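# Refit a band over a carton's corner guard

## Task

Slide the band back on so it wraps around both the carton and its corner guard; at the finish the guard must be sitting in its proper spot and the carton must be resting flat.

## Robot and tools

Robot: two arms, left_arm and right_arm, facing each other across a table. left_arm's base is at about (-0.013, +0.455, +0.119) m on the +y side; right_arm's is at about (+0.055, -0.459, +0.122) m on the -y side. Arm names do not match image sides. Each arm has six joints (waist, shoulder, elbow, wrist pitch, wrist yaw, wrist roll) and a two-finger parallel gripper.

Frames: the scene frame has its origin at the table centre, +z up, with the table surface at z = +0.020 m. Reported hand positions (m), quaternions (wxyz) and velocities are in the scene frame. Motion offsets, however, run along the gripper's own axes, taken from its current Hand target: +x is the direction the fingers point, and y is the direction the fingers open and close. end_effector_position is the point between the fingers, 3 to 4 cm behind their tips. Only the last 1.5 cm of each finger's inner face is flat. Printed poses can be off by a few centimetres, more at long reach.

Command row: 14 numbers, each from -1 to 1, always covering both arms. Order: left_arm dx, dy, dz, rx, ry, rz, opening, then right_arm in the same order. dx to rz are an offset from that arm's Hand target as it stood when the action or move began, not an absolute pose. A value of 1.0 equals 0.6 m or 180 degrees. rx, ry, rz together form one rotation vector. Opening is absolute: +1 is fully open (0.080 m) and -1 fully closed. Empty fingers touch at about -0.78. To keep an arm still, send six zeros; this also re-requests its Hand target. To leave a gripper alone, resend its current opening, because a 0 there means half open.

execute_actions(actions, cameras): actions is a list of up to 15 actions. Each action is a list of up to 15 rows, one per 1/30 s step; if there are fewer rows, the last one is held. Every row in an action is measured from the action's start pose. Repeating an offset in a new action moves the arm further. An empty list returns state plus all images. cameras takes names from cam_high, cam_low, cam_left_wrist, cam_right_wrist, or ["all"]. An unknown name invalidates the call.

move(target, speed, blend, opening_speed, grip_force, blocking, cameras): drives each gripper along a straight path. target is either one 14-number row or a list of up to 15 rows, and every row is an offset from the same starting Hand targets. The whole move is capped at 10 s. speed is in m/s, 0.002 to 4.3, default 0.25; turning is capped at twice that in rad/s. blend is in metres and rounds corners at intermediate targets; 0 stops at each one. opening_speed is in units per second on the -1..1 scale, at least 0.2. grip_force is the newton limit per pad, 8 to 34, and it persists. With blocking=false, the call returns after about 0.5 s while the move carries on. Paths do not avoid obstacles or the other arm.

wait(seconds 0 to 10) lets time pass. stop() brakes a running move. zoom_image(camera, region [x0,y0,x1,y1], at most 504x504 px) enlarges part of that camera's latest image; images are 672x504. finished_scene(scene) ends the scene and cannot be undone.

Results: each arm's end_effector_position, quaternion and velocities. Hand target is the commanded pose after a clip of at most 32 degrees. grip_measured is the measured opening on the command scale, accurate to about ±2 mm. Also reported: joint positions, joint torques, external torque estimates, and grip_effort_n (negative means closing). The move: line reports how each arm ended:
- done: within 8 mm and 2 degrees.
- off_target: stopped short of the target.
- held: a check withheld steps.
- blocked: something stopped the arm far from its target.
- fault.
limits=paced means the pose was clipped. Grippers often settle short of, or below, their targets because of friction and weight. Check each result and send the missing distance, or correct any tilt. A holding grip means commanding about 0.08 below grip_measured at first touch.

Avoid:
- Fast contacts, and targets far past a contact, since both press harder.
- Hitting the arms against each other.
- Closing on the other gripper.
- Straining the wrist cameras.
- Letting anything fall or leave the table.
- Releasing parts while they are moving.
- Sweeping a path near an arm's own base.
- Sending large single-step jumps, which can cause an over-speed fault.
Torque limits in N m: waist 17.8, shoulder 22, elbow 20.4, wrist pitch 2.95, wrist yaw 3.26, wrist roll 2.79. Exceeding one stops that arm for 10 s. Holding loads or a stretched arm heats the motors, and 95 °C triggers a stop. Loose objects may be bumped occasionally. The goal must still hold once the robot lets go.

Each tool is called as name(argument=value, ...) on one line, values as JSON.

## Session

execute_actions(actions=[])

zoom_image(camera="cam_high", region=[180, 160, 480, 440])

Scene clock: 0.00 s.
left_arm: end_effector_position=(+0.0773, +0.1046, +0.4100) grip_measured=+1.000 grip_effort_n=n/a end_effector_quat_wxyz=(+0.902, -0.261, +0.041, -0.341) | right_arm: end_effector_position=(-0.2094, -0.3607, +0.2254) grip_measured=+1.000 grip_effort_n=n/a end_effector_quat_wxyz=(+0.689, -0.265, +0.560, +0.377)
Joint positions: left_arm=[-0.116 1.326 0.692 0.817 -0.966 -0.373 0.08] | right_arm=[1.346 1.649 1.214 -1.173 0.239 1.969 0.08]
Joint velocities: within noise
Joint torques (N m): no reading
External joint torques (N m): no reading
Heat: left arm: hottest wrist pitch 31 °C (+0.0 °C/min); right arm: hottest elbow 26 °C (+0.0 °C/min).
Hand target: left_arm +0.0768, +0.1051, +0.4169; +0.899, -0.268, +0.037, -0.344 | right_arm -0.2122, -0.3590, +0.2291; +0.686, -0.256, +0.566, +0.380
Tool commands: left_gripper/opening=+1.0 right_gripper/opening=+1.0

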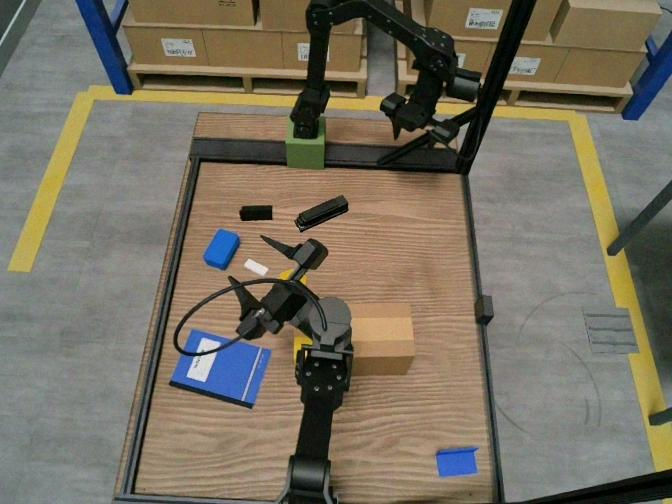

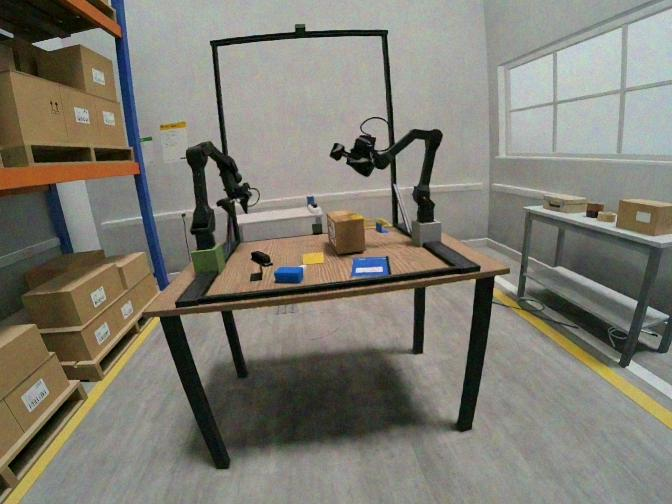

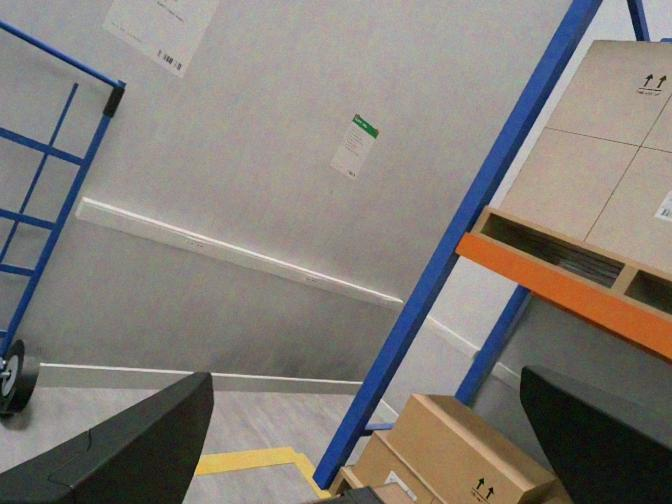

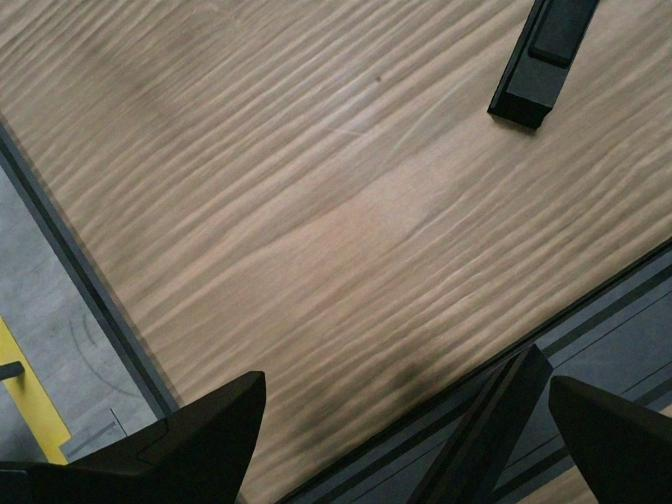

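Scaled by 1.680.

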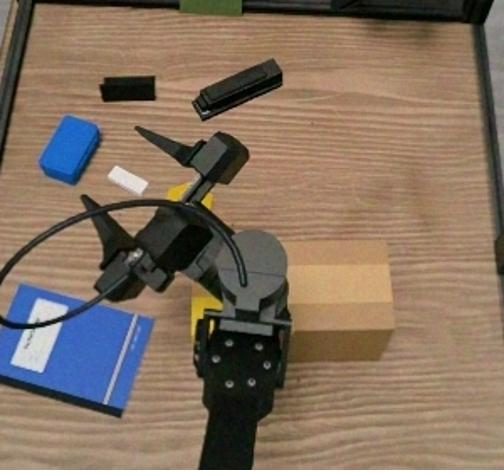

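move(target=[-0.308,0.171,0.013,0.270,0.3625,-0.165,0,0,0,0,0,0,0,1], cameras=["all"])

zoom_image(camera="cam_high", region=[230, 240, 430, 390])

Scene clock: 10.33 s.
left_arm: end_effector_position=(-0.0025, +0.2908, +0.3410) grip_measured=+0.004 grip_effort_n=-17.9 end_effector_quat_wxyz=(+0.651, +0.325, +0.307, -0.613) | right_arm: end_effector_position=(-0.2094, -0.3607, +0.2254) grip_measured=+1.000 grip_effort_n=-0.7 end_effector_quat_wxyz=(+0.689, -0.265, +0.560, +0.377)
Joint positions: left_arm=[0.001 0.681 0.967 -1.212 -0.048 0.015 0.035] | right_arm=[1.346 1.649 1.214 -1.173 0.239 1.969 0.08]
Joint torques (N m): left_arm=[0.2 0.75 8.18 0.93 0.05 0.11] | right_arm=[0.03 -6.17 5.48 0.24 0.21 -0.02]
External joint torques (N m): left_arm=[0.2 0.73 2.31 -0.34 0.07 0.11] | right_arm=[-0.01 0.02 -0.08 0.04 0.01 -0.02]
Heat: left arm: hottest wrist pitch 31 °C (+0.0 °C/min); right arm: hottest elbow 27 °C (+5.8 °C/min).
Hand target: left_arm -0.0006, +0.2901, +0.3496; +0.658, +0.320, +0.296, -0.614 | right_arm -0.2122, -0.3590, +0.2291; +0.686, -0.256, +0.566, +0.380
Off the commanded pose: left_arm 0.009 m, 2 deg | right_arm 0.005 m, 1 deg.
move: off_target (left_arm)

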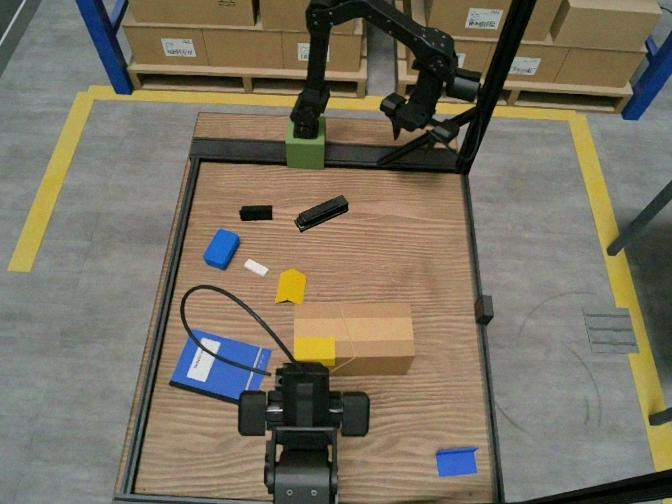

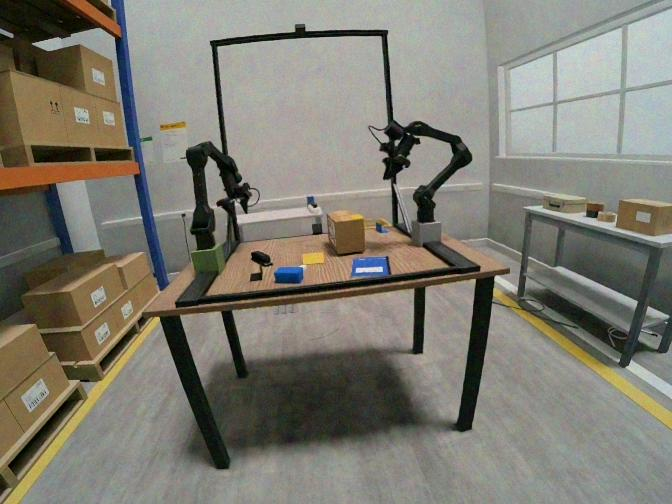

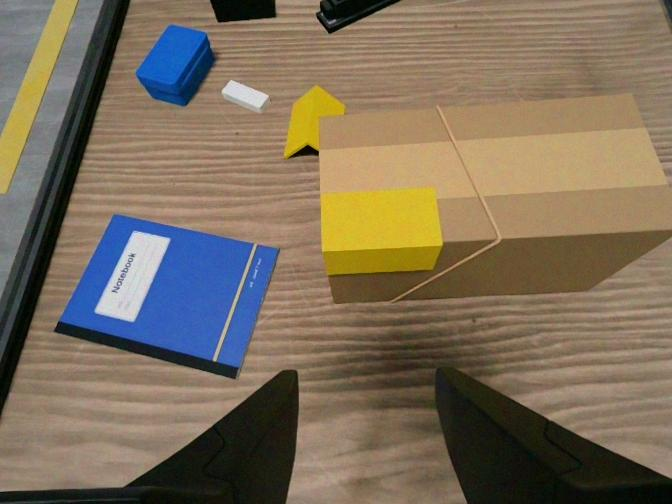

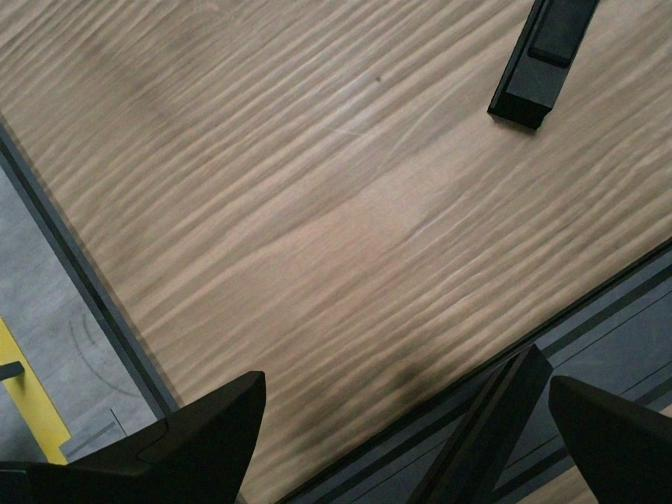

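Scaled by 2.520.

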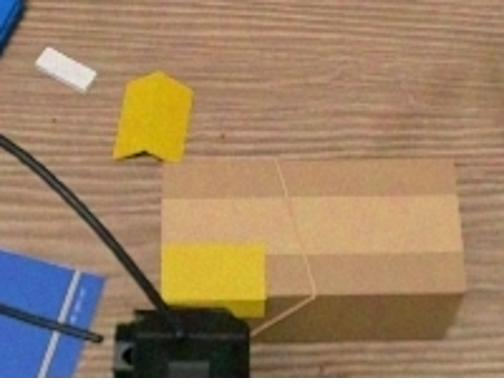

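move(target=[0.229,-0.162,-0.019,-0.0015,-0.04,-0.0225,-0.2,0,0,0,0,0,0,1], cameras=["cam_left_wrist"])

Scene clock: 22.33 s.
left_arm: end_effector_position=(-0.0895, +0.2117, +0.2294) grip_measured=-0.196 grip_effort_n=-17.9 end_effector_quat_wxyz=(+0.649, +0.272, +0.272, -0.657) | right_arm: end_effector_position=(-0.2094, -0.3607, +0.2254) grip_measured=+1.000 grip_effort_n=-0.7 end_effector_quat_wxyz=(+0.689, -0.265, +0.560, +0.377)
Joint positions: left_arm=[-0.519 0.938 0.505 -0.418 -0.335 -0.364 0.026] | right_arm=[1.346 1.649 1.214 -1.173 0.239 1.969 0.08]
Joint torques (N m): left_arm=[-0.26 -0.94 5.07 2.18 -0.43 -0.09] | right_arm=[0.05 -6.15 5.46 0.25 0.22 -0.03]
External joint torques (N m): left_arm=[-0.27 1.14 -1.44 0.88 -0.25 -0.09] | right_arm=[0.06 0.04 -0.1 0.05 0.01 -0.03]
Heat: left arm: hottest wrist pitch 32 °C (+2.7 °C/min); right arm: hottest shoulder 27 °C (+8.1 °C/min).
Hand target: left_arm -0.0879, +0.2100, +0.2295; +0.654, +0.268, +0.267, -0.655 | right_arm -0.2122, -0.3590, +0.2291; +0.686, -0.256, +0.566, +0.380
Off the commanded pose: left_arm 0.002 m, 1 deg | right_arm 0.005 m, 1 deg.
move: done
Images, in order (width x height): cam_left_wrist 672x504.

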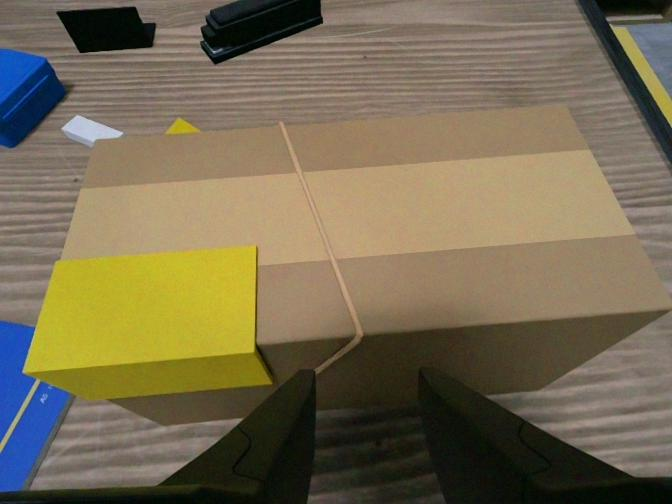

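move(target=[0.02,0,0.0245,0,0,0,-0.4,0,0,0,0,0,0,1], cameras=["cam_left_wrist"], speed=0.07)

zoom_image(camera="cam_left_wrist", region=[260, 240, 480, 420])

Scene clock: 34.50 s.
left_arm: end_effector_position=(-0.0859, +0.1993, +0.2193) grip_measured=-0.396 grip_effort_n=-17.9 end_effector_quat_wxyz=(+0.650, +0.284, +0.277, -0.648) | right_arm: end_effector_position=(-0.2094, -0.3607, +0.2254) grip_measured=+1.000 grip_effort_n=-0.7 end_effector_quat_wxyz=(+0.689, -0.265, +0.560, +0.377)
Joint positions: left_arm=[-0.47 1.022 0.513 -0.361 -0.309 -0.331 0.017] | right_arm=[1.346 1.649 1.214 -1.173 0.239 1.969 0.08]
Joint torques (N m): left_arm=[0.14 -1.33 8.9 2.15 -0.11 0.11] | right_arm=[0.02 -6.15 5.47 0.25 0.22 -0.04]
External joint torques (N m): left_arm=[0.14 1.18 2.46 0.86 0.05 0.11] | right_arm=[0.02 -0.05 -0.07 0.03 0.01 -0.03]
Heat: left arm: hottest wrist pitch 34 °C (+5.2 °C/min); right arm: hottest shoulder 28 °C (+7.0 °C/min).
Hand target: left_arm -0.0880, +0.1912, +0.2316; +0.654, +0.268, +0.267, -0.655 | right_arm -0.2122, -0.3590, +0.2291; +0.686, -0.256, +0.566, +0.380
Off the commanded pose: left_arm 0.015 m, 2 deg | right_arm 0.005 m, 1 deg.
move: off_target (left_arm)
Images, in order (width x height): cam_left_wrist 672x504.

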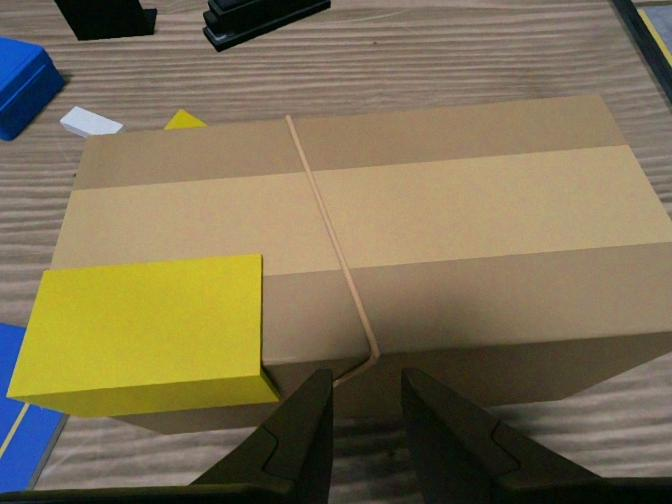

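Scaled by 2.291.

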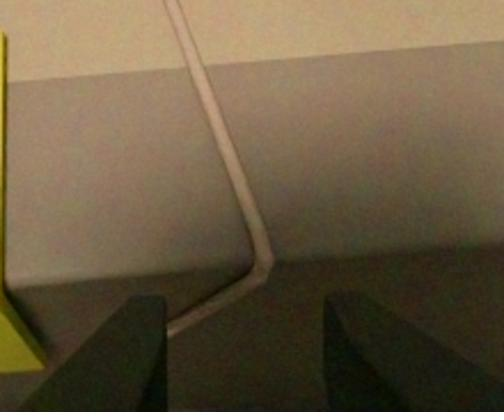

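move(target=[0.016,-0.006,0.010,0,0,0,-0.4,0,0,0,0,0,0,1], cameras=["cam_left_wrist"], speed=0.05)

zoom_image(camera="cam_left_wrist", region=[260, 240, 480, 420])

Scene clock: 40.97 s.
left_arm: end_effector_position=(-0.0905, +0.1888, +0.2172) grip_measured=-0.396 grip_effort_n=-17.9 end_effector_quat_wxyz=(+0.648, +0.284, +0.276, -0.650) | right_arm: end_effector_position=(-0.2094, -0.3607, +0.2254) grip_measured=+1.000 grip_effort_n=-0.7 end_effector_quat_wxyz=(+0.689, -0.265, +0.560, +0.377)
Joint positions: left_arm=[-0.465 1.083 0.531 -0.315 -0.303 -0.324 0.017] | right_arm=[1.346 1.649 1.214 -1.173 0.239 1.969 0.08]
Joint torques (N m): left_arm=[0.25 -1.51 8.81 2.16 -0.08 0.12] | right_arm=[0.01 -6.15 5.47 0.24 0.23 -0.04]
External joint torques (N m): left_arm=[0.27 1.37 2.37 0.84 0.07 0.11] | right_arm=[0.03 -0.02 -0.04 0.04 0.02 -0.04]
Heat: left arm: hottest wrist pitch 36 °C (+7.3 °C/min); right arm: hottest shoulder 28 °C (+5.9 °C/min).
Hand target: left_arm -0.0916, +0.1801, +0.2292; +0.654, +0.268, +0.267, -0.655 | right_arm -0.2122, -0.3590, +0.2291; +0.686, -0.256, +0.566, +0.380
Off the commanded pose: left_arm 0.015 m, 2 deg | right_arm 0.005 m, 1 deg.
move: off_target (left_arm)
Images, in order (width x height): cam_left_wrist 672x504.

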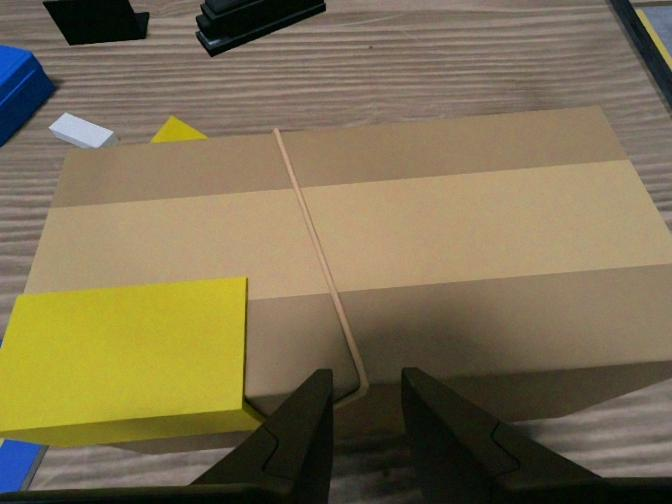

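Scaled by 2.291.

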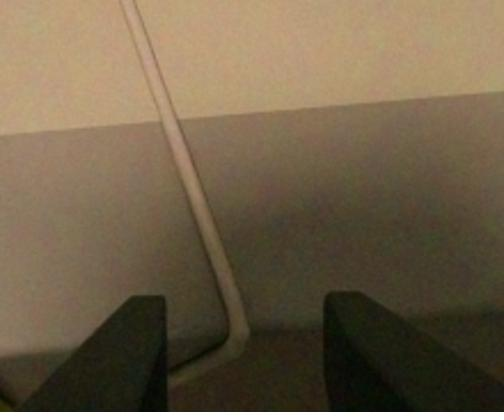

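move(target=[[0.009,-0.001,-0.002,0,0,0,-0.4,0,0,0,0,0,0,1],[0.009,-0.001,-0.002,0,0,0,-1,0,0,0,0,0,0,1]], cameras=["cam_left_wrist"], speed=0.05)

zoom_image(camera="cam_left_wrist", region=[260, 240, 480, 420])

Scene clock: 46.63 s.
left_arm: end_effector_position=(-0.0917, +0.1840, +0.2157) grip_measured=-0.774 grip_effort_n=-17.9 end_effector_quat_wxyz=(+0.650, +0.280, +0.275, -0.651) | right_arm: end_effector_position=(-0.2094, -0.3607, +0.2254) grip_measured=+1.000 grip_effort_n=-0.7 end_effector_quat_wxyz=(+0.689, -0.265, +0.560, +0.377)
Joint positions: left_arm=[-0.461 1.106 0.531 -0.283 -0.301 -0.321 0] | right_arm=[1.346 1.649 1.214 -1.173 0.239 1.969 0.08]
Joint torques (N m): left_arm=[0.28 -1.66 7.75 2.17 -0.09 0.14] | right_arm=[0.02 -6.15 5.45 0.25 0.22 -0.03]
External joint torques (N m): left_arm=[0.26 1.32 1.4 0.86 0.07 0.14] | right_arm=[0.02 -0.04 -0.07 0.04 0.02 -0.03]
Heat: left arm: hottest wrist pitch 37 °C (+7.7 °C/min); right arm: hottest shoulder 28 °C (+5.1 °C/min).
Hand target: left_arm -0.0922, +0.1771, +0.2245; +0.654, +0.268, +0.267, -0.655 | right_arm -0.2122, -0.3590, +0.2291; +0.686, -0.256, +0.566, +0.380
Off the commanded pose: left_arm 0.011 m, 2 deg | right_arm 0.005 m, 1 deg.
move: off_target (left_arm); target 2's new opening was sent with left_arm's hand 0.011 m and 2 deg from that target
Images, in order (width x height): cam_left_wrist 672x504.

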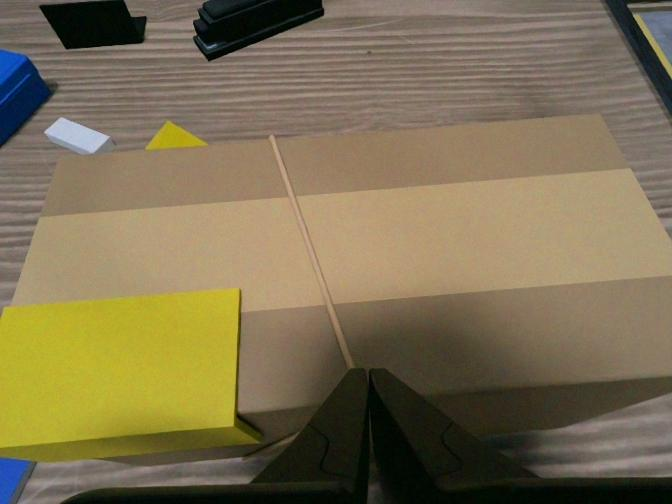

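Scaled by 2.291.

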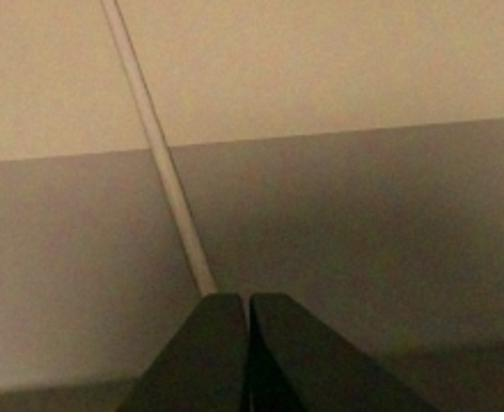

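move(target=[[-0.012,0.003,0,0,0,0,-0.35,0,0,0,0,0,0,1],[0.006,0.003,-0.003,0,0,0,-0.4,0,0,0,0,0,0,1]], cameras=["cam_left_wrist"], speed=0.05)

zoom_image(camera="cam_left_wrist", region=[260, 240, 480, 420])

Scene clock: 53.60 s.
left_arm: end_effector_position=(-0.0916, +0.1802, +0.2162) grip_measured=-0.396 grip_effort_n=-17.9 end_effector_quat_wxyz=(+0.650, +0.276, +0.273, -0.654) | right_arm: end_effector_position=(-0.2094, -0.3607, +0.2254) grip_measured=+1.000 grip_effort_n=-0.7 end_effector_quat_wxyz=(+0.689, -0.265, +0.560, +0.377)
Joint positions: left_arm=[-0.45 1.116 0.531 -0.26 -0.292 -0.312 0.017] | right_arm=[1.346 1.649 1.214 -1.173 0.239 1.969 0.08]
Joint torques (N m): left_arm=[0.25 -1.75 6.27 2.19 -0.08 0.1] | right_arm=[0.05 -6.16 5.44 0.25 0.22 -0.03]
External joint torques (N m): left_arm=[0.23 1.28 -0.05 0.87 0.07 0.1] | right_arm=[0.05 -0.01 -0.09 0.06 0.01 -0.02]
Heat: left arm: hottest wrist pitch 37 °C (+6.7 °C/min); right arm: hottest shoulder 29 °C (+5.6 °C/min).
Hand target: left_arm -0.0904, +0.1758, +0.2207; +0.654, +0.268, +0.267, -0.655 | right_arm -0.2122, -0.3590, +0.2291; +0.686, -0.256, +0.566, +0.380
Off the commanded pose: left_arm 0.006 m, 1 deg | right_arm 0.005 m, 1 deg.
move: done
Images, in order (width x height): cam_left_wrist 672x504.

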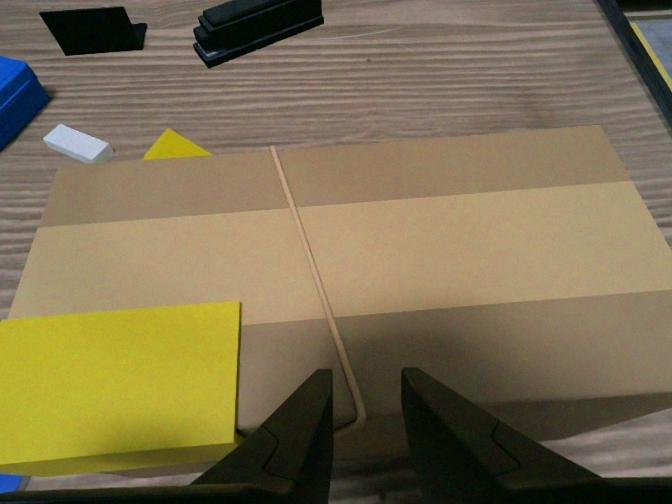

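Scaled by 2.291.

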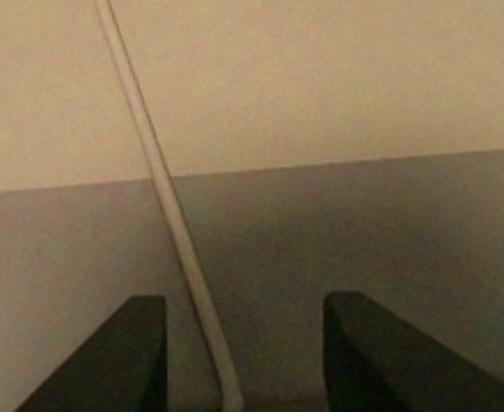

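move(target=[0.004,0,-0.012,0,0,0,-0.4,0,0,0,0,0,0,1], cameras=["cam_left_wrist"], speed=0.05)

zoom_image(camera="cam_left_wrist", region=[260, 240, 480, 440])

Scene clock: 60.77 s.
left_arm: end_effector_position=(-0.0914, +0.1806, +0.2129) grip_measured=-0.396 grip_effort_n=-17.9 end_effector_quat_wxyz=(+0.650, +0.272, +0.272, -0.655) | right_arm: end_effector_position=(-0.2094, -0.3607, +0.2254) grip_measured=+1.000 grip_effort_n=-0.7 end_effector_quat_wxyz=(+0.689, -0.265, +0.560, +0.377)
Joint positions: left_arm=[-0.45 1.116 0.513 -0.234 -0.292 -0.312 0.017] | right_arm=[1.346 1.649 1.214 -1.173 0.239 1.969 0.08]
Joint torques (N m): left_arm=[-0.22 -1.99 4.83 2.21 -0.26 -0.06] | right_arm=[0.02 -6.15 5.48 0.25 0.23 -0.02]
External joint torques (N m): left_arm=[-0.22 1.01 -1.51 0.87 -0.11 -0.06] | right_arm=[0.02 -0.01 -0.08 0.03 0.02 -0.02]
Heat: left arm: hottest wrist pitch 37 °C (+6.0 °C/min); right arm: hottest shoulder 29 °C (+5.0 °C/min).
Hand target: left_arm -0.0904, +0.1791, +0.2139; +0.654, +0.268, +0.267, -0.655 | right_arm -0.2122, -0.3590, +0.2291; +0.686, -0.256, +0.566, +0.380
Off the commanded pose: left_arm 0.002 m, 1 deg | right_arm 0.005 m, 1 deg.
move: done
Images, in order (width x height): cam_left_wrist 672x504.

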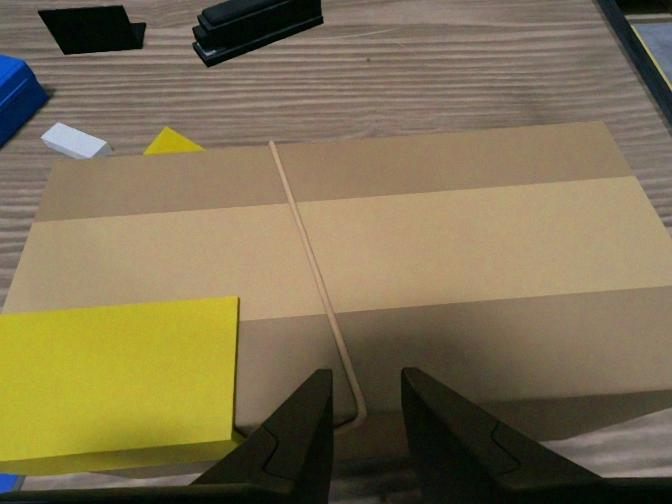

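Scaled by 2.291.

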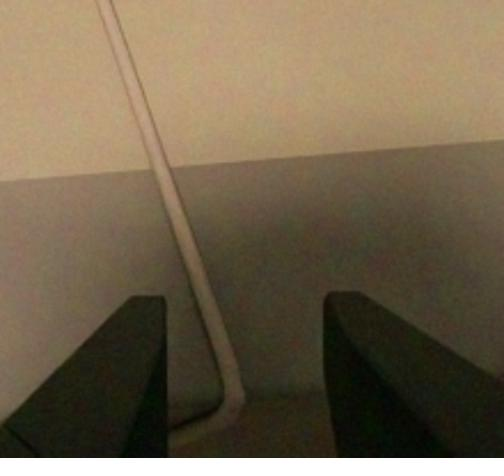

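move(target=[0.004,0,-0.013,0,0,0,-0.4,0,0,0,0,0,0,1], cameras=["cam_left_wrist"], speed=0.05)

zoom_image(camera="cam_left_wrist", region=[260, 240, 480, 440])

Scene clock: 65.87 s.
left_arm: end_effector_position=(-0.0896, +0.1835, +0.2054) grip_measured=-0.396 grip_effort_n=-17.9 end_effector_quat_wxyz=(+0.652, +0.272, +0.273, -0.653) | right_arm: end_effector_position=(-0.2094, -0.3607, +0.2254) grip_measured=+1.000 grip_effort_n=-0.7 end_effector_quat_wxyz=(+0.689, -0.265, +0.560, +0.377)
Joint positions: left_arm=[-0.45 1.116 0.482 -0.206 -0.295 -0.317 0.017] | right_arm=[1.346 1.649 1.214 -1.173 0.239 1.969 0.08]
Joint torques (N m): left_arm=[-0.16 -2.23 4.86 2.21 -0.41 -0.12] | right_arm=[0.04 -6.18 5.45 0.24 0.23 -0.04]
External joint torques (N m): left_arm=[-0.16 0.74 -1.44 0.87 -0.26 -0.12] | right_arm=[0.06 -0.04 -0.11 0.03 0.02 -0.03]
Heat: left arm: hottest wrist pitch 38 °C (+7.0 °C/min); right arm: hottest shoulder 29 °C (+4.0 °C/min).
Hand target: left_arm -0.0904, +0.1829, +0.2066; +0.654, +0.268, +0.267, -0.655 | right_arm -0.2122, -0.3590, +0.2291; +0.686, -0.256, +0.566, +0.380
Off the commanded pose: left_arm 0.002 m, 1 deg | right_arm 0.005 m, 1 deg.
move: done
Images, in order (width x height): cam_left_wrist 672x504.

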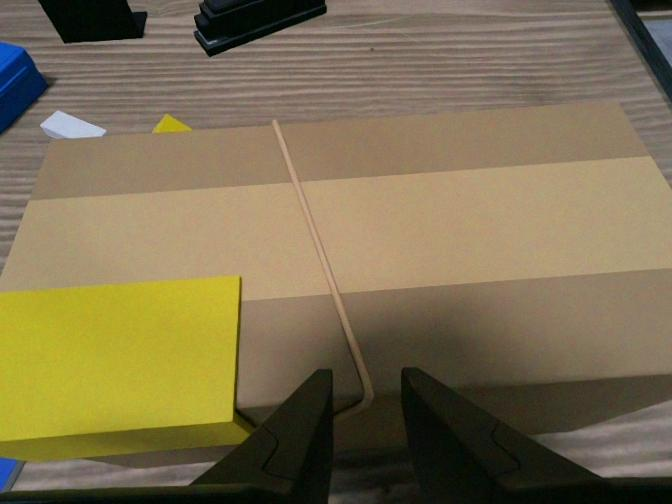

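Scaled by 2.291.

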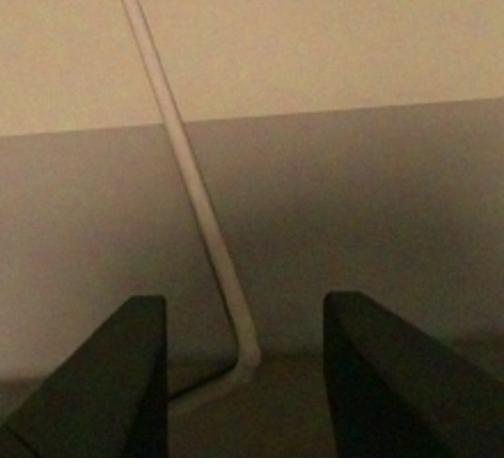

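move(target=[[0.014,0,0.000,0,0,0,-0.4,0,0,0,0,0,0,1]], cameras=["cam_left_wrist"], speed=0.04)

zoom_image(camera="cam_left_wrist", region=[260, 240, 480, 440])

Scene clock: 70.60 s.
left_arm: end_effector_position=(-0.0921, +0.1786, +0.2004) grip_measured=-0.396 grip_effort_n=-17.9 end_effector_quat_wxyz=(+0.651, +0.271, +0.272, -0.655) | right_arm: end_effector_position=(-0.2094, -0.3607, +0.2254) grip_measured=+1.000 grip_effort_n=-0.7 end_effector_quat_wxyz=(+0.689, -0.265, +0.560, +0.377)
Joint positions: left_arm=[-0.45 1.152 0.476 -0.157 -0.294 -0.314 0.017] | right_arm=[1.346 1.649 1.214 -1.173 0.239 1.969 0.08]
Joint torques (N m): left_arm=[0.22 -1.73 4.81 2.2 -0.09 0.1] | right_arm=[0.02 -6.16 5.44 0.25 0.22 -0.02]
External joint torques (N m): left_arm=[0.21 1.42 -1.44 0.85 0.06 0.1] | right_arm=[-0.02 -0.06 -0.06 0.05 0.02 -0.02]
Heat: left arm: hottest wrist pitch 39 °C (+8.1 °C/min); right arm: hottest shoulder 29 °C (+3.0 °C/min).
Hand target: left_arm -0.0904, +0.1769, +0.2008; +0.654, +0.268, +0.267, -0.655 | right_arm -0.2122, -0.3590, +0.2291; +0.686, -0.256, +0.566, +0.380
Off the commanded pose: left_arm 0.002 m, 1 deg | right_arm 0.005 m, 1 deg.
move: done
Images, in order (width x height): cam_left_wrist 672x504.

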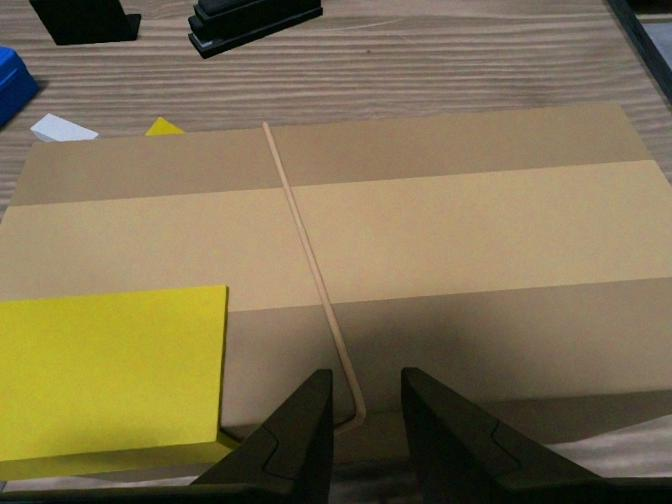

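Scaled by 2.291.

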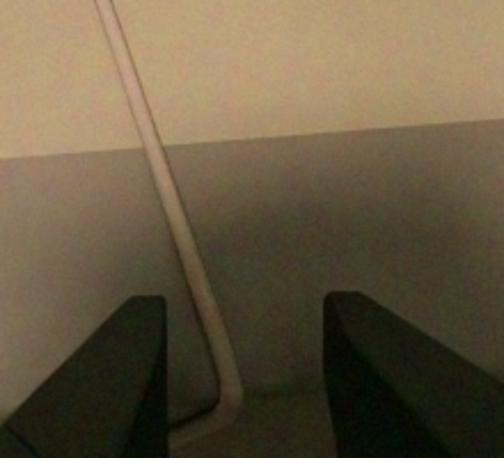

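move(target=[0.017,0.004,-0.010,0,0,0,-0.4,0,0,0,0,0,0,1], cameras=["cam_left_wrist"], speed=0.04)

zoom_image(camera="cam_left_wrist", region=[260, 240, 480, 440])

Scene clock: 74.53 s.
left_arm: end_effector_position=(-0.0916, +0.1743, +0.1945) grip_measured=-0.396 grip_effort_n=-17.4 end_effector_quat_wxyz=(+0.651, +0.264, +0.267, -0.659) | right_arm: end_effector_position=(-0.2094, -0.3607, +0.2254) grip_measured=+1.000 grip_effort_n=-0.7 end_effector_quat_wxyz=(+0.689, -0.265, +0.560, +0.377)
Joint positions: left_arm=[-0.438 1.179 0.452 -0.085 -0.285 -0.3 0.017] | right_arm=[1.346 1.649 1.214 -1.173 0.239 1.969 0.08]
Joint torques (N m): left_arm=[0.55 -0.6 4.14 2.27 0.03 0.12] | right_arm=[0 -6.16 5.44 0.25 0.22 -0.03]
External joint torques (N m): left_arm=[0.56 2.67 -2.03 0.89 0.17 0.12] | right_arm=[0.01 -0.01 -0.09 0.06 0.01 -0.02]
Heat: left arm: hottest wrist pitch 40 °C (+8.1 °C/min); right arm: hottest shoulder 29 °C (+3.0 °C/min).
Hand target: left_arm -0.0880, +0.1738, +0.1893; +0.654, +0.268, +0.267, -0.655 | right_arm -0.2122, -0.3590, +0.2291; +0.686, -0.256, +0.566, +0.380
Off the commanded pose: left_arm 0.006 m, 1 deg | right_arm 0.005 m, 1 deg.
move: done
Images, in order (width x height): cam_left_wrist 672x504.

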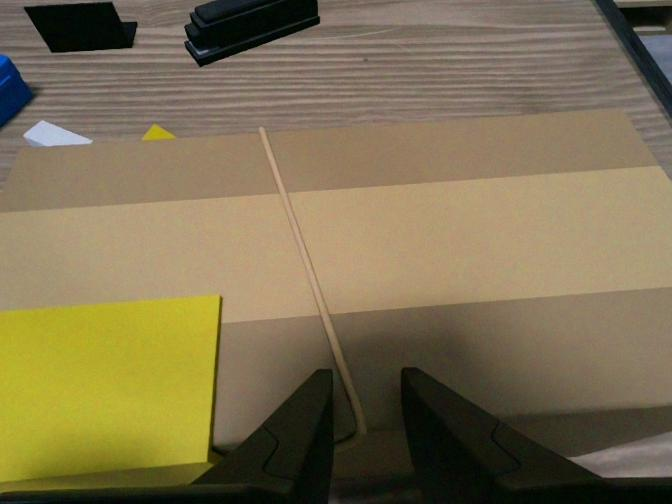

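Scaled by 2.291.

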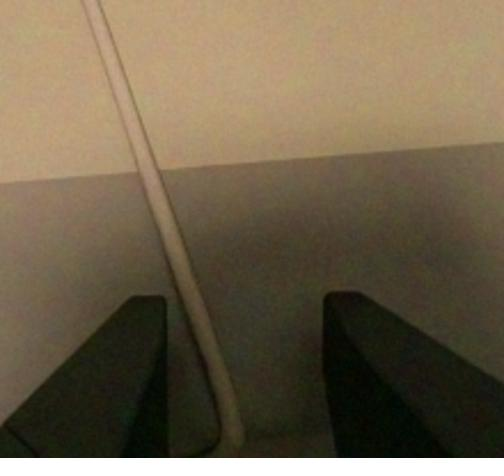

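move(target=[-0.0155,0.003,-0.007,0,0,0,-0.4,0,0,0,0,0,0,1], cameras=["cam_left_wrist"], speed=0.04)

zoom_image(camera="cam_left_wrist", region=[260, 240, 480, 440])

Scene clock: 80.03 s.
left_arm: end_effector_position=(-0.0895, +0.1802, +0.1958) grip_measured=-0.396 grip_effort_n=-17.4 end_effector_quat_wxyz=(+0.651, +0.264, +0.268, -0.660) | right_arm: end_effector_position=(-0.2094, -0.3607, +0.2254) grip_measured=+1.000 grip_effort_n=-0.7 end_effector_quat_wxyz=(+0.689, -0.265, +0.560, +0.377)
Joint positions: left_arm=[-0.439 1.142 0.438 -0.108 -0.285 -0.301 0.017] | right_arm=[1.346 1.649 1.214 -1.173 0.239 1.969 0.08]
Joint torques (N m): left_arm=[-0.18 -2.66 4.03 0.65 -0.3 -0.09] | right_arm=[0.04 -6.13 5.46 0.24 0.23 -0.03]
External joint torques (N m): left_arm=[-0.18 0.4 -2.19 -0.74 -0.16 -0.1] | right_arm=[0.03 -0.01 -0.09 0.02 0.02 -0.03]
Heat: left arm: hottest wrist pitch 39 °C (+7.1 °C/min); right arm: hottest shoulder 29 °C (+2.0 °C/min).
Hand target: left_arm -0.0862, +0.1834, +0.1929; +0.654, +0.268, +0.267, -0.655 | right_arm -0.2122, -0.3590, +0.2291; +0.686, -0.256, +0.566, +0.380
Off the commanded pose: left_arm 0.005 m, 1 deg | right_arm 0.005 m, 1 deg.
move: done
Images, in order (width x height): cam_left_wrist 672x504.

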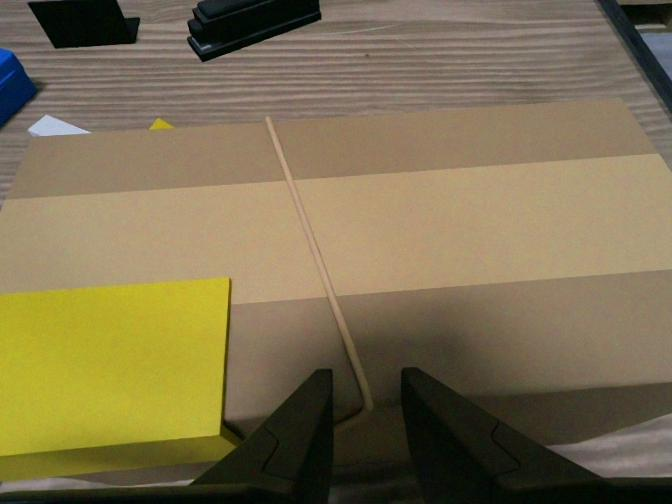

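Scaled by 2.291.

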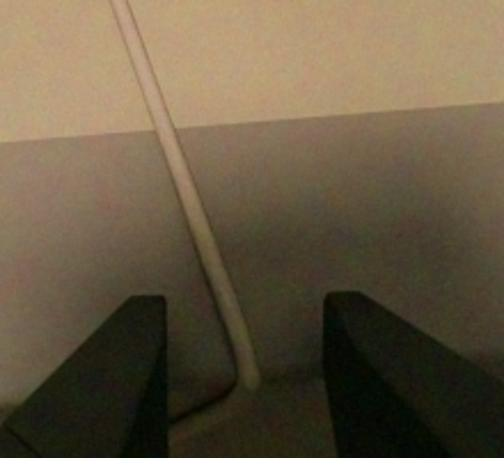

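move(target=[0.008,0.0,-0.009,0,0,0,-0.4,0,0,0,0,0,0,1], cameras=["cam_left_wrist"], speed=0.04)

zoom_image(camera="cam_left_wrist", region=[260, 240, 480, 440])

Scene clock: 85.73 s.
left_arm: end_effector_position=(-0.0893, +0.1805, +0.1939) grip_measured=-0.396 grip_effort_n=-17.4 end_effector_quat_wxyz=(+0.654, +0.260, +0.263, -0.660) | right_arm: end_effector_position=(-0.2094, -0.3607, +0.2254) grip_measured=+1.000 grip_effort_n=-0.7 end_effector_quat_wxyz=(+0.689, -0.265, +0.560, +0.377)
Joint positions: left_arm=[-0.444 1.142 0.421 -0.08 -0.294 -0.301 0.017] | right_arm=[1.346 1.649 1.214 -1.173 0.239 1.969 0.08]
Joint torques (N m): left_arm=[0.02 -0.92 3.34 1.58 -0.09 -0.12] | right_arm=[0.03 -6.16 5.44 0.25 0.22 -0.03]
External joint torques (N m): left_arm=[0.01 2.07 -2.81 0.2 0.06 -0.12] | right_arm=[0.05 -0.03 -0.07 0.05 0.01 -0.02]
Heat: left arm: hottest wrist pitch 38 °C (+5.0 °C/min); right arm: hottest shoulder 29 °C (+2.0 °C/min).
Hand target: left_arm -0.0862, +0.1837, +0.1856; +0.654, +0.268, +0.267, -0.655 | right_arm -0.2122, -0.3590, +0.2291; +0.686, -0.256, +0.566, +0.380
Off the commanded pose: left_arm 0.009 m, 1 deg | right_arm 0.005 m, 1 deg.
move: off_target (left_arm)
Images, in order (width x height): cam_left_wrist 672x504.

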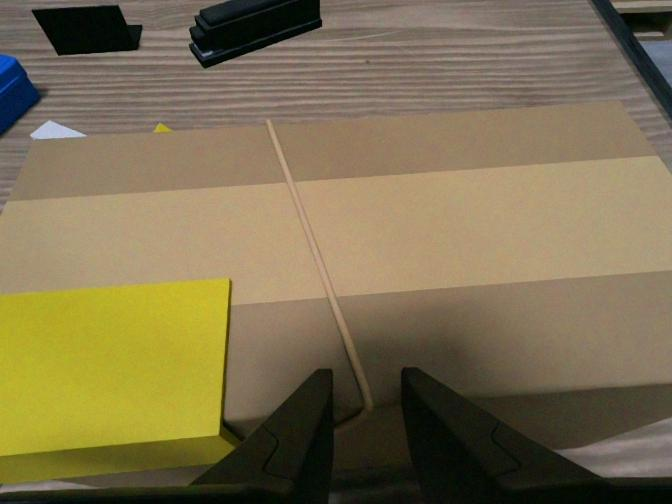

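Scaled by 2.291.

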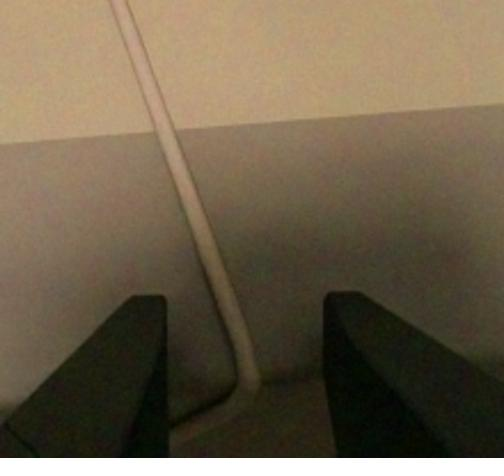

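move(target=[[-0.007,0.0,-0.007,0,0,0,-0.4,0,0,0,0,0,0,1],[-0.003,0.0,-0.008,0,0,0,-0.4,0,0,0,0,0,0,1]], cameras=["cam_left_wrist"], speed=0.04)

zoom_image(camera="cam_left_wrist", region=[260, 240, 480, 440])

Scene clock: 91.30 s.
left_arm: end_effector_position=(-0.0889, +0.1855, +0.1906) grip_measured=-0.396 grip_effort_n=-17.4 end_effector_quat_wxyz=(+0.652, +0.264, +0.261, -0.661) | right_arm: end_effector_position=(-0.2094, -0.3607, +0.2254) grip_measured=+1.000 grip_effort_n=-0.7 end_effector_quat_wxyz=(+0.689, -0.265, +0.560, +0.377)
Joint positions: left_arm=[-0.453 1.126 0.401 -0.08 -0.3 -0.3 0.017] | right_arm=[1.346 1.649 1.214 -1.173 0.239 1.969 0.08]
Joint torques (N m): left_arm=[0.09 -0.75 3.47 1.44 -0.05 -0.07] | right_arm=[0.02 -6.18 5.45 0.26 0.22 -0.02]
External joint torques (N m): left_arm=[0.09 2.13 -2.66 0.07 0.09 -0.08] | right_arm=[0.01 0.02 -0.13 0.05 0.01 -0.02]
Heat: left arm: hottest wrist pitch 37 °C (+4.0 °C/min); right arm: hottest shoulder 29 °C (+1.0 °C/min).
Hand target: left_arm -0.0861, +0.1884, +0.1835; +0.654, +0.268, +0.267, -0.655 | right_arm -0.2122, -0.3590, +0.2291; +0.686, -0.256, +0.566, +0.380
Off the commanded pose: left_arm 0.008 m, 1 deg | right_arm 0.005 m, 1 deg.
move: done
Images, in order (width x height): cam_left_wrist 672x504.

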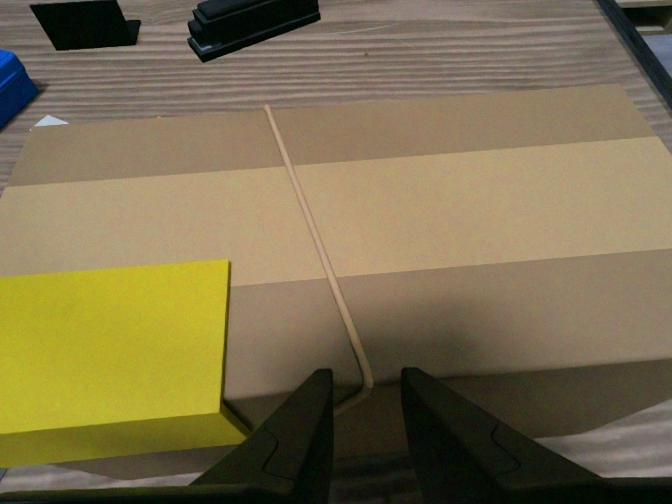

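Scaled by 2.291.

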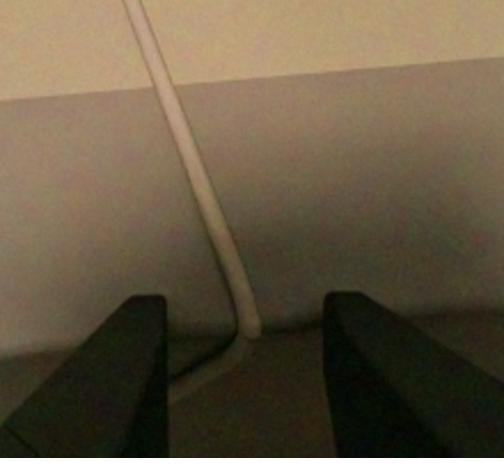

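Great: on the corner. Close.

move(target=[0.006,-0.002,0,0,0,0,-1,0,0,0,0,0,0,1], cameras=["cam_left_wrist"], speed=0.04)

zoom_image(camera="cam_left_wrist", region=[260, 240, 480, 440])

Scene clock: 95.87 s.
left_arm: end_effector_position=(-0.0851, +0.1849, +0.1893) grip_measured=-0.769 grip_effort_n=-42.6 end_effector_quat_wxyz=(+0.662, +0.261, +0.262, -0.652) | right_arm: end_effector_position=(-0.2094, -0.3607, +0.2254) grip_measured=+1.000 grip_effort_n=-0.7 end_effector_quat_wxyz=(+0.689, -0.265, +0.560, +0.377)
Joint positions: left_arm=[-0.45 1.132 0.398 -0.076 -0.32 -0.314 0] | right_arm=[1.346 1.649 1.214 -1.173 0.239 1.969 0.08]
Joint torques (N m): left_arm=[0.07 0.79 3.76 2.61 0.33 -0.06] | right_arm=[0 -6.15 5.44 0.25 0.22 -0.04]
External joint torques (N m): left_arm=[0.08 3.67 -2.34 1.25 0.49 -0.06] | right_arm=[0.02 -0.01 -0.12 0.03 0.01 -0.03]
Heat: left arm: hottest wrist pitch 37 °C (+3.0 °C/min); right arm: hottest shoulder 29 °C (+1.0 °C/min).
Hand target: left_arm -0.0874, +0.1858, +0.1810; +0.654, +0.268, +0.267, -0.655 | right_arm -0.2122, -0.3590, +0.2291; +0.686, -0.256, +0.566, +0.380
Off the commanded pose: left_arm 0.009 m, 1 deg | right_arm 0.005 m, 1 deg.
move: off_target (left_arm)
Images, in order (width x height): cam_left_wrist 672x504.

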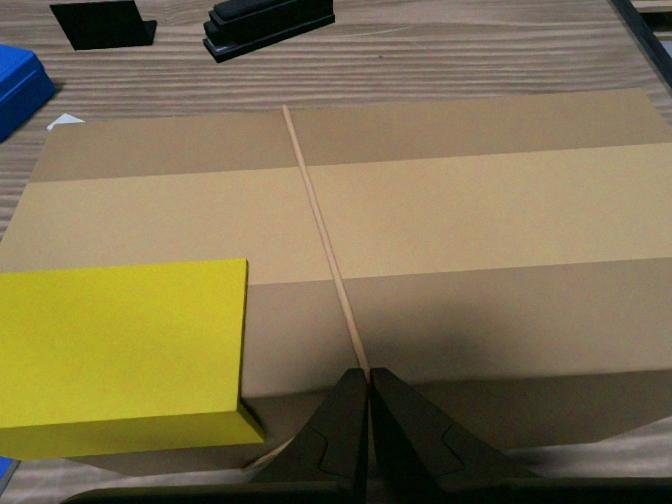

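Scaled by 2.291.

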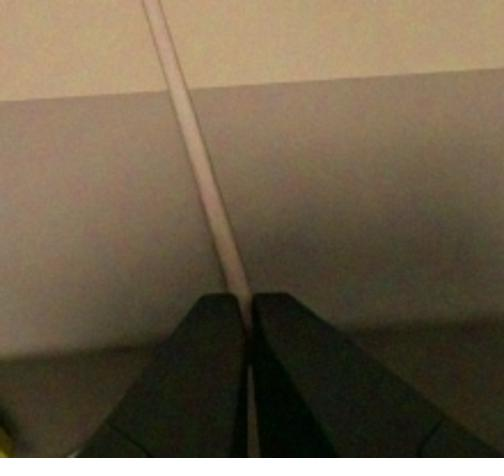

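move(target=[[-0.028,0.004,0.0165,0,0,0,-1,0,0,0,0,0,0,1],[-0.036,0.05,0.019,0,0,0,-1,0,0,0,0,0,0,1]], cameras=["cam_left_wrist"], speed=0.03)

zoom_image(camera="cam_left_wrist", region=[200, 200, 480, 440])

Scene clock: 106.37 s.
left_arm: end_effector_position=(-0.0565, +0.1936, +0.1998) grip_measured=-0.772 grip_effort_n=-29.5 end_effector_quat_wxyz=(+0.654, +0.272, +0.275, -0.650) | right_arm: end_effector_position=(-0.2094, -0.3607, +0.2254) grip_measured=+1.000 grip_effort_n=-0.7 end_effector_quat_wxyz=(+0.689, -0.265, +0.560, +0.377)
Joint positions: left_arm=[-0.294 1.008 0.406 -0.211 -0.194 -0.205 0] | right_arm=[1.346 1.649 1.214 -1.173 0.239 1.969 0.08]
Joint torques (N m): left_arm=[0.07 -2.83 5.73 1.04 0.05 0.13] | right_arm=[0.03 -6.11 5.44 0.26 0.22 -0.03]
External joint torques (N m): left_arm=[0.08 -0.48 -0.66 -0.34 0.15 0.13] | right_arm=[0.03 0 -0.06 0.07 0.01 -0.02]
Heat: left arm: hottest wrist pitch 38 °C (+1.0 °C/min); right arm: hottest shoulder 30 °C (+2.0 °C/min).
Hand target: left_arm -0.0574, +0.1932, +0.2042; +0.654, +0.268, +0.267, -0.655 | right_arm -0.2122, -0.3590, +0.2291; +0.686, -0.256, +0.566, +0.380
Off the commanded pose: left_arm 0.005 m, 1 deg | right_arm 0.005 m, 1 deg.
move: done
Images, in order (width x height): cam_left_wrist 672x504.

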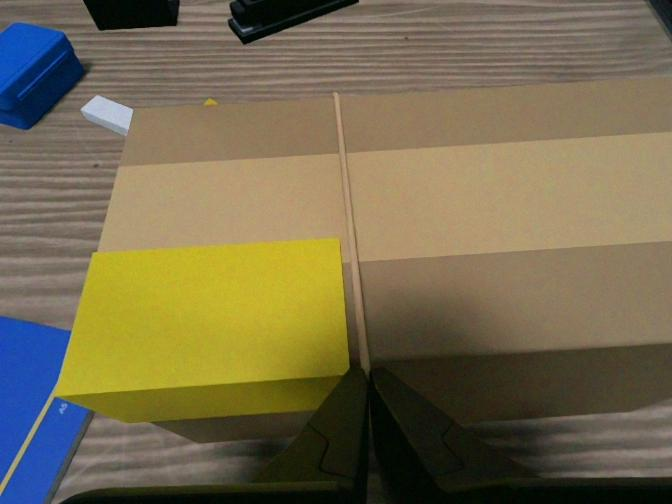

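Scaled by 1.800.

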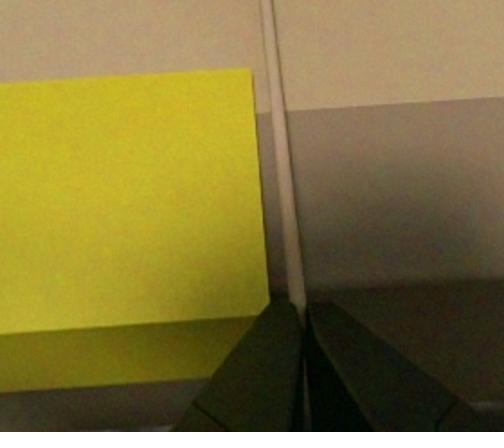

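move(target=[[-0.007,0,0.004,0,0,0,-1,0,0,0,0,0,0,1],[-0.010,0.03,0.009,0,0,0,-1,0,0,0,0,0,0,1]], cameras=["cam_left_wrist"], speed=0.03)

zoom_image(camera="cam_left_wrist", region=[200, 200, 480, 440])

Scene clock: 114.77 s.
left_arm: end_effector_position=(-0.0381, +0.1970, +0.2030) grip_measured=-0.772 grip_effort_n=-29.5 end_effector_quat_wxyz=(+0.652, +0.275, +0.279, -0.649) | right_arm: end_effector_position=(-0.2094, -0.3607, +0.2254) grip_measured=+1.000 grip_effort_n=-0.7 end_effector_quat_wxyz=(+0.689, -0.265, +0.560, +0.377)
Joint positions: left_arm=[-0.183 0.962 0.406 -0.255 -0.116 -0.127 0] | right_arm=[1.346 1.649 1.214 -1.173 0.239 1.969 0.08]
Joint torques (N m): left_arm=[0.13 -2.6 7.57 1.02 0.01 0.11] | right_arm=[0.01 -6.16 5.45 0.25 0.23 -0.03]
External joint torques (N m): left_arm=[0.12 -0.46 1.13 -0.36 0.08 0.11] | right_arm=[0.01 0.03 -0.11 0.05 0.02 -0.03]
Heat: left arm: hottest wrist pitch 37 °C (+0.0 °C/min); right arm: hottest shoulder 30 °C (+1.0 °C/min).
Hand target: left_arm -0.0394, +0.1936, +0.2123; +0.654, +0.268, +0.267, -0.655 | right_arm -0.2122, -0.3590, +0.2291; +0.686, -0.256, +0.566, +0.380
Off the commanded pose: left_arm 0.010 m, 2 deg | right_arm 0.005 m, 1 deg.
move: off_target (left_arm)
Images, in order (width x height): cam_left_wrist 672x504.

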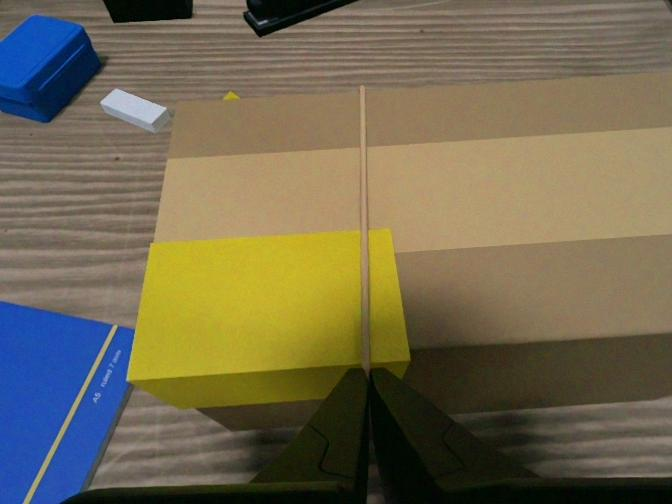

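Scaled by 1.800.

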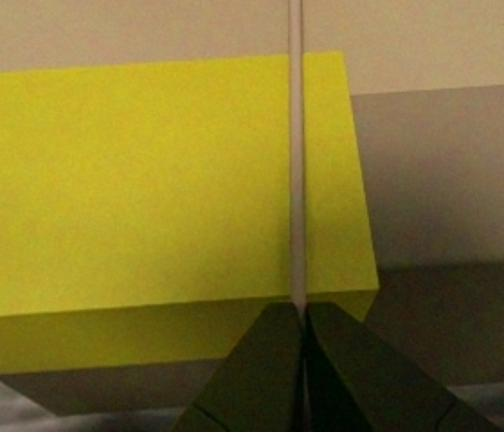

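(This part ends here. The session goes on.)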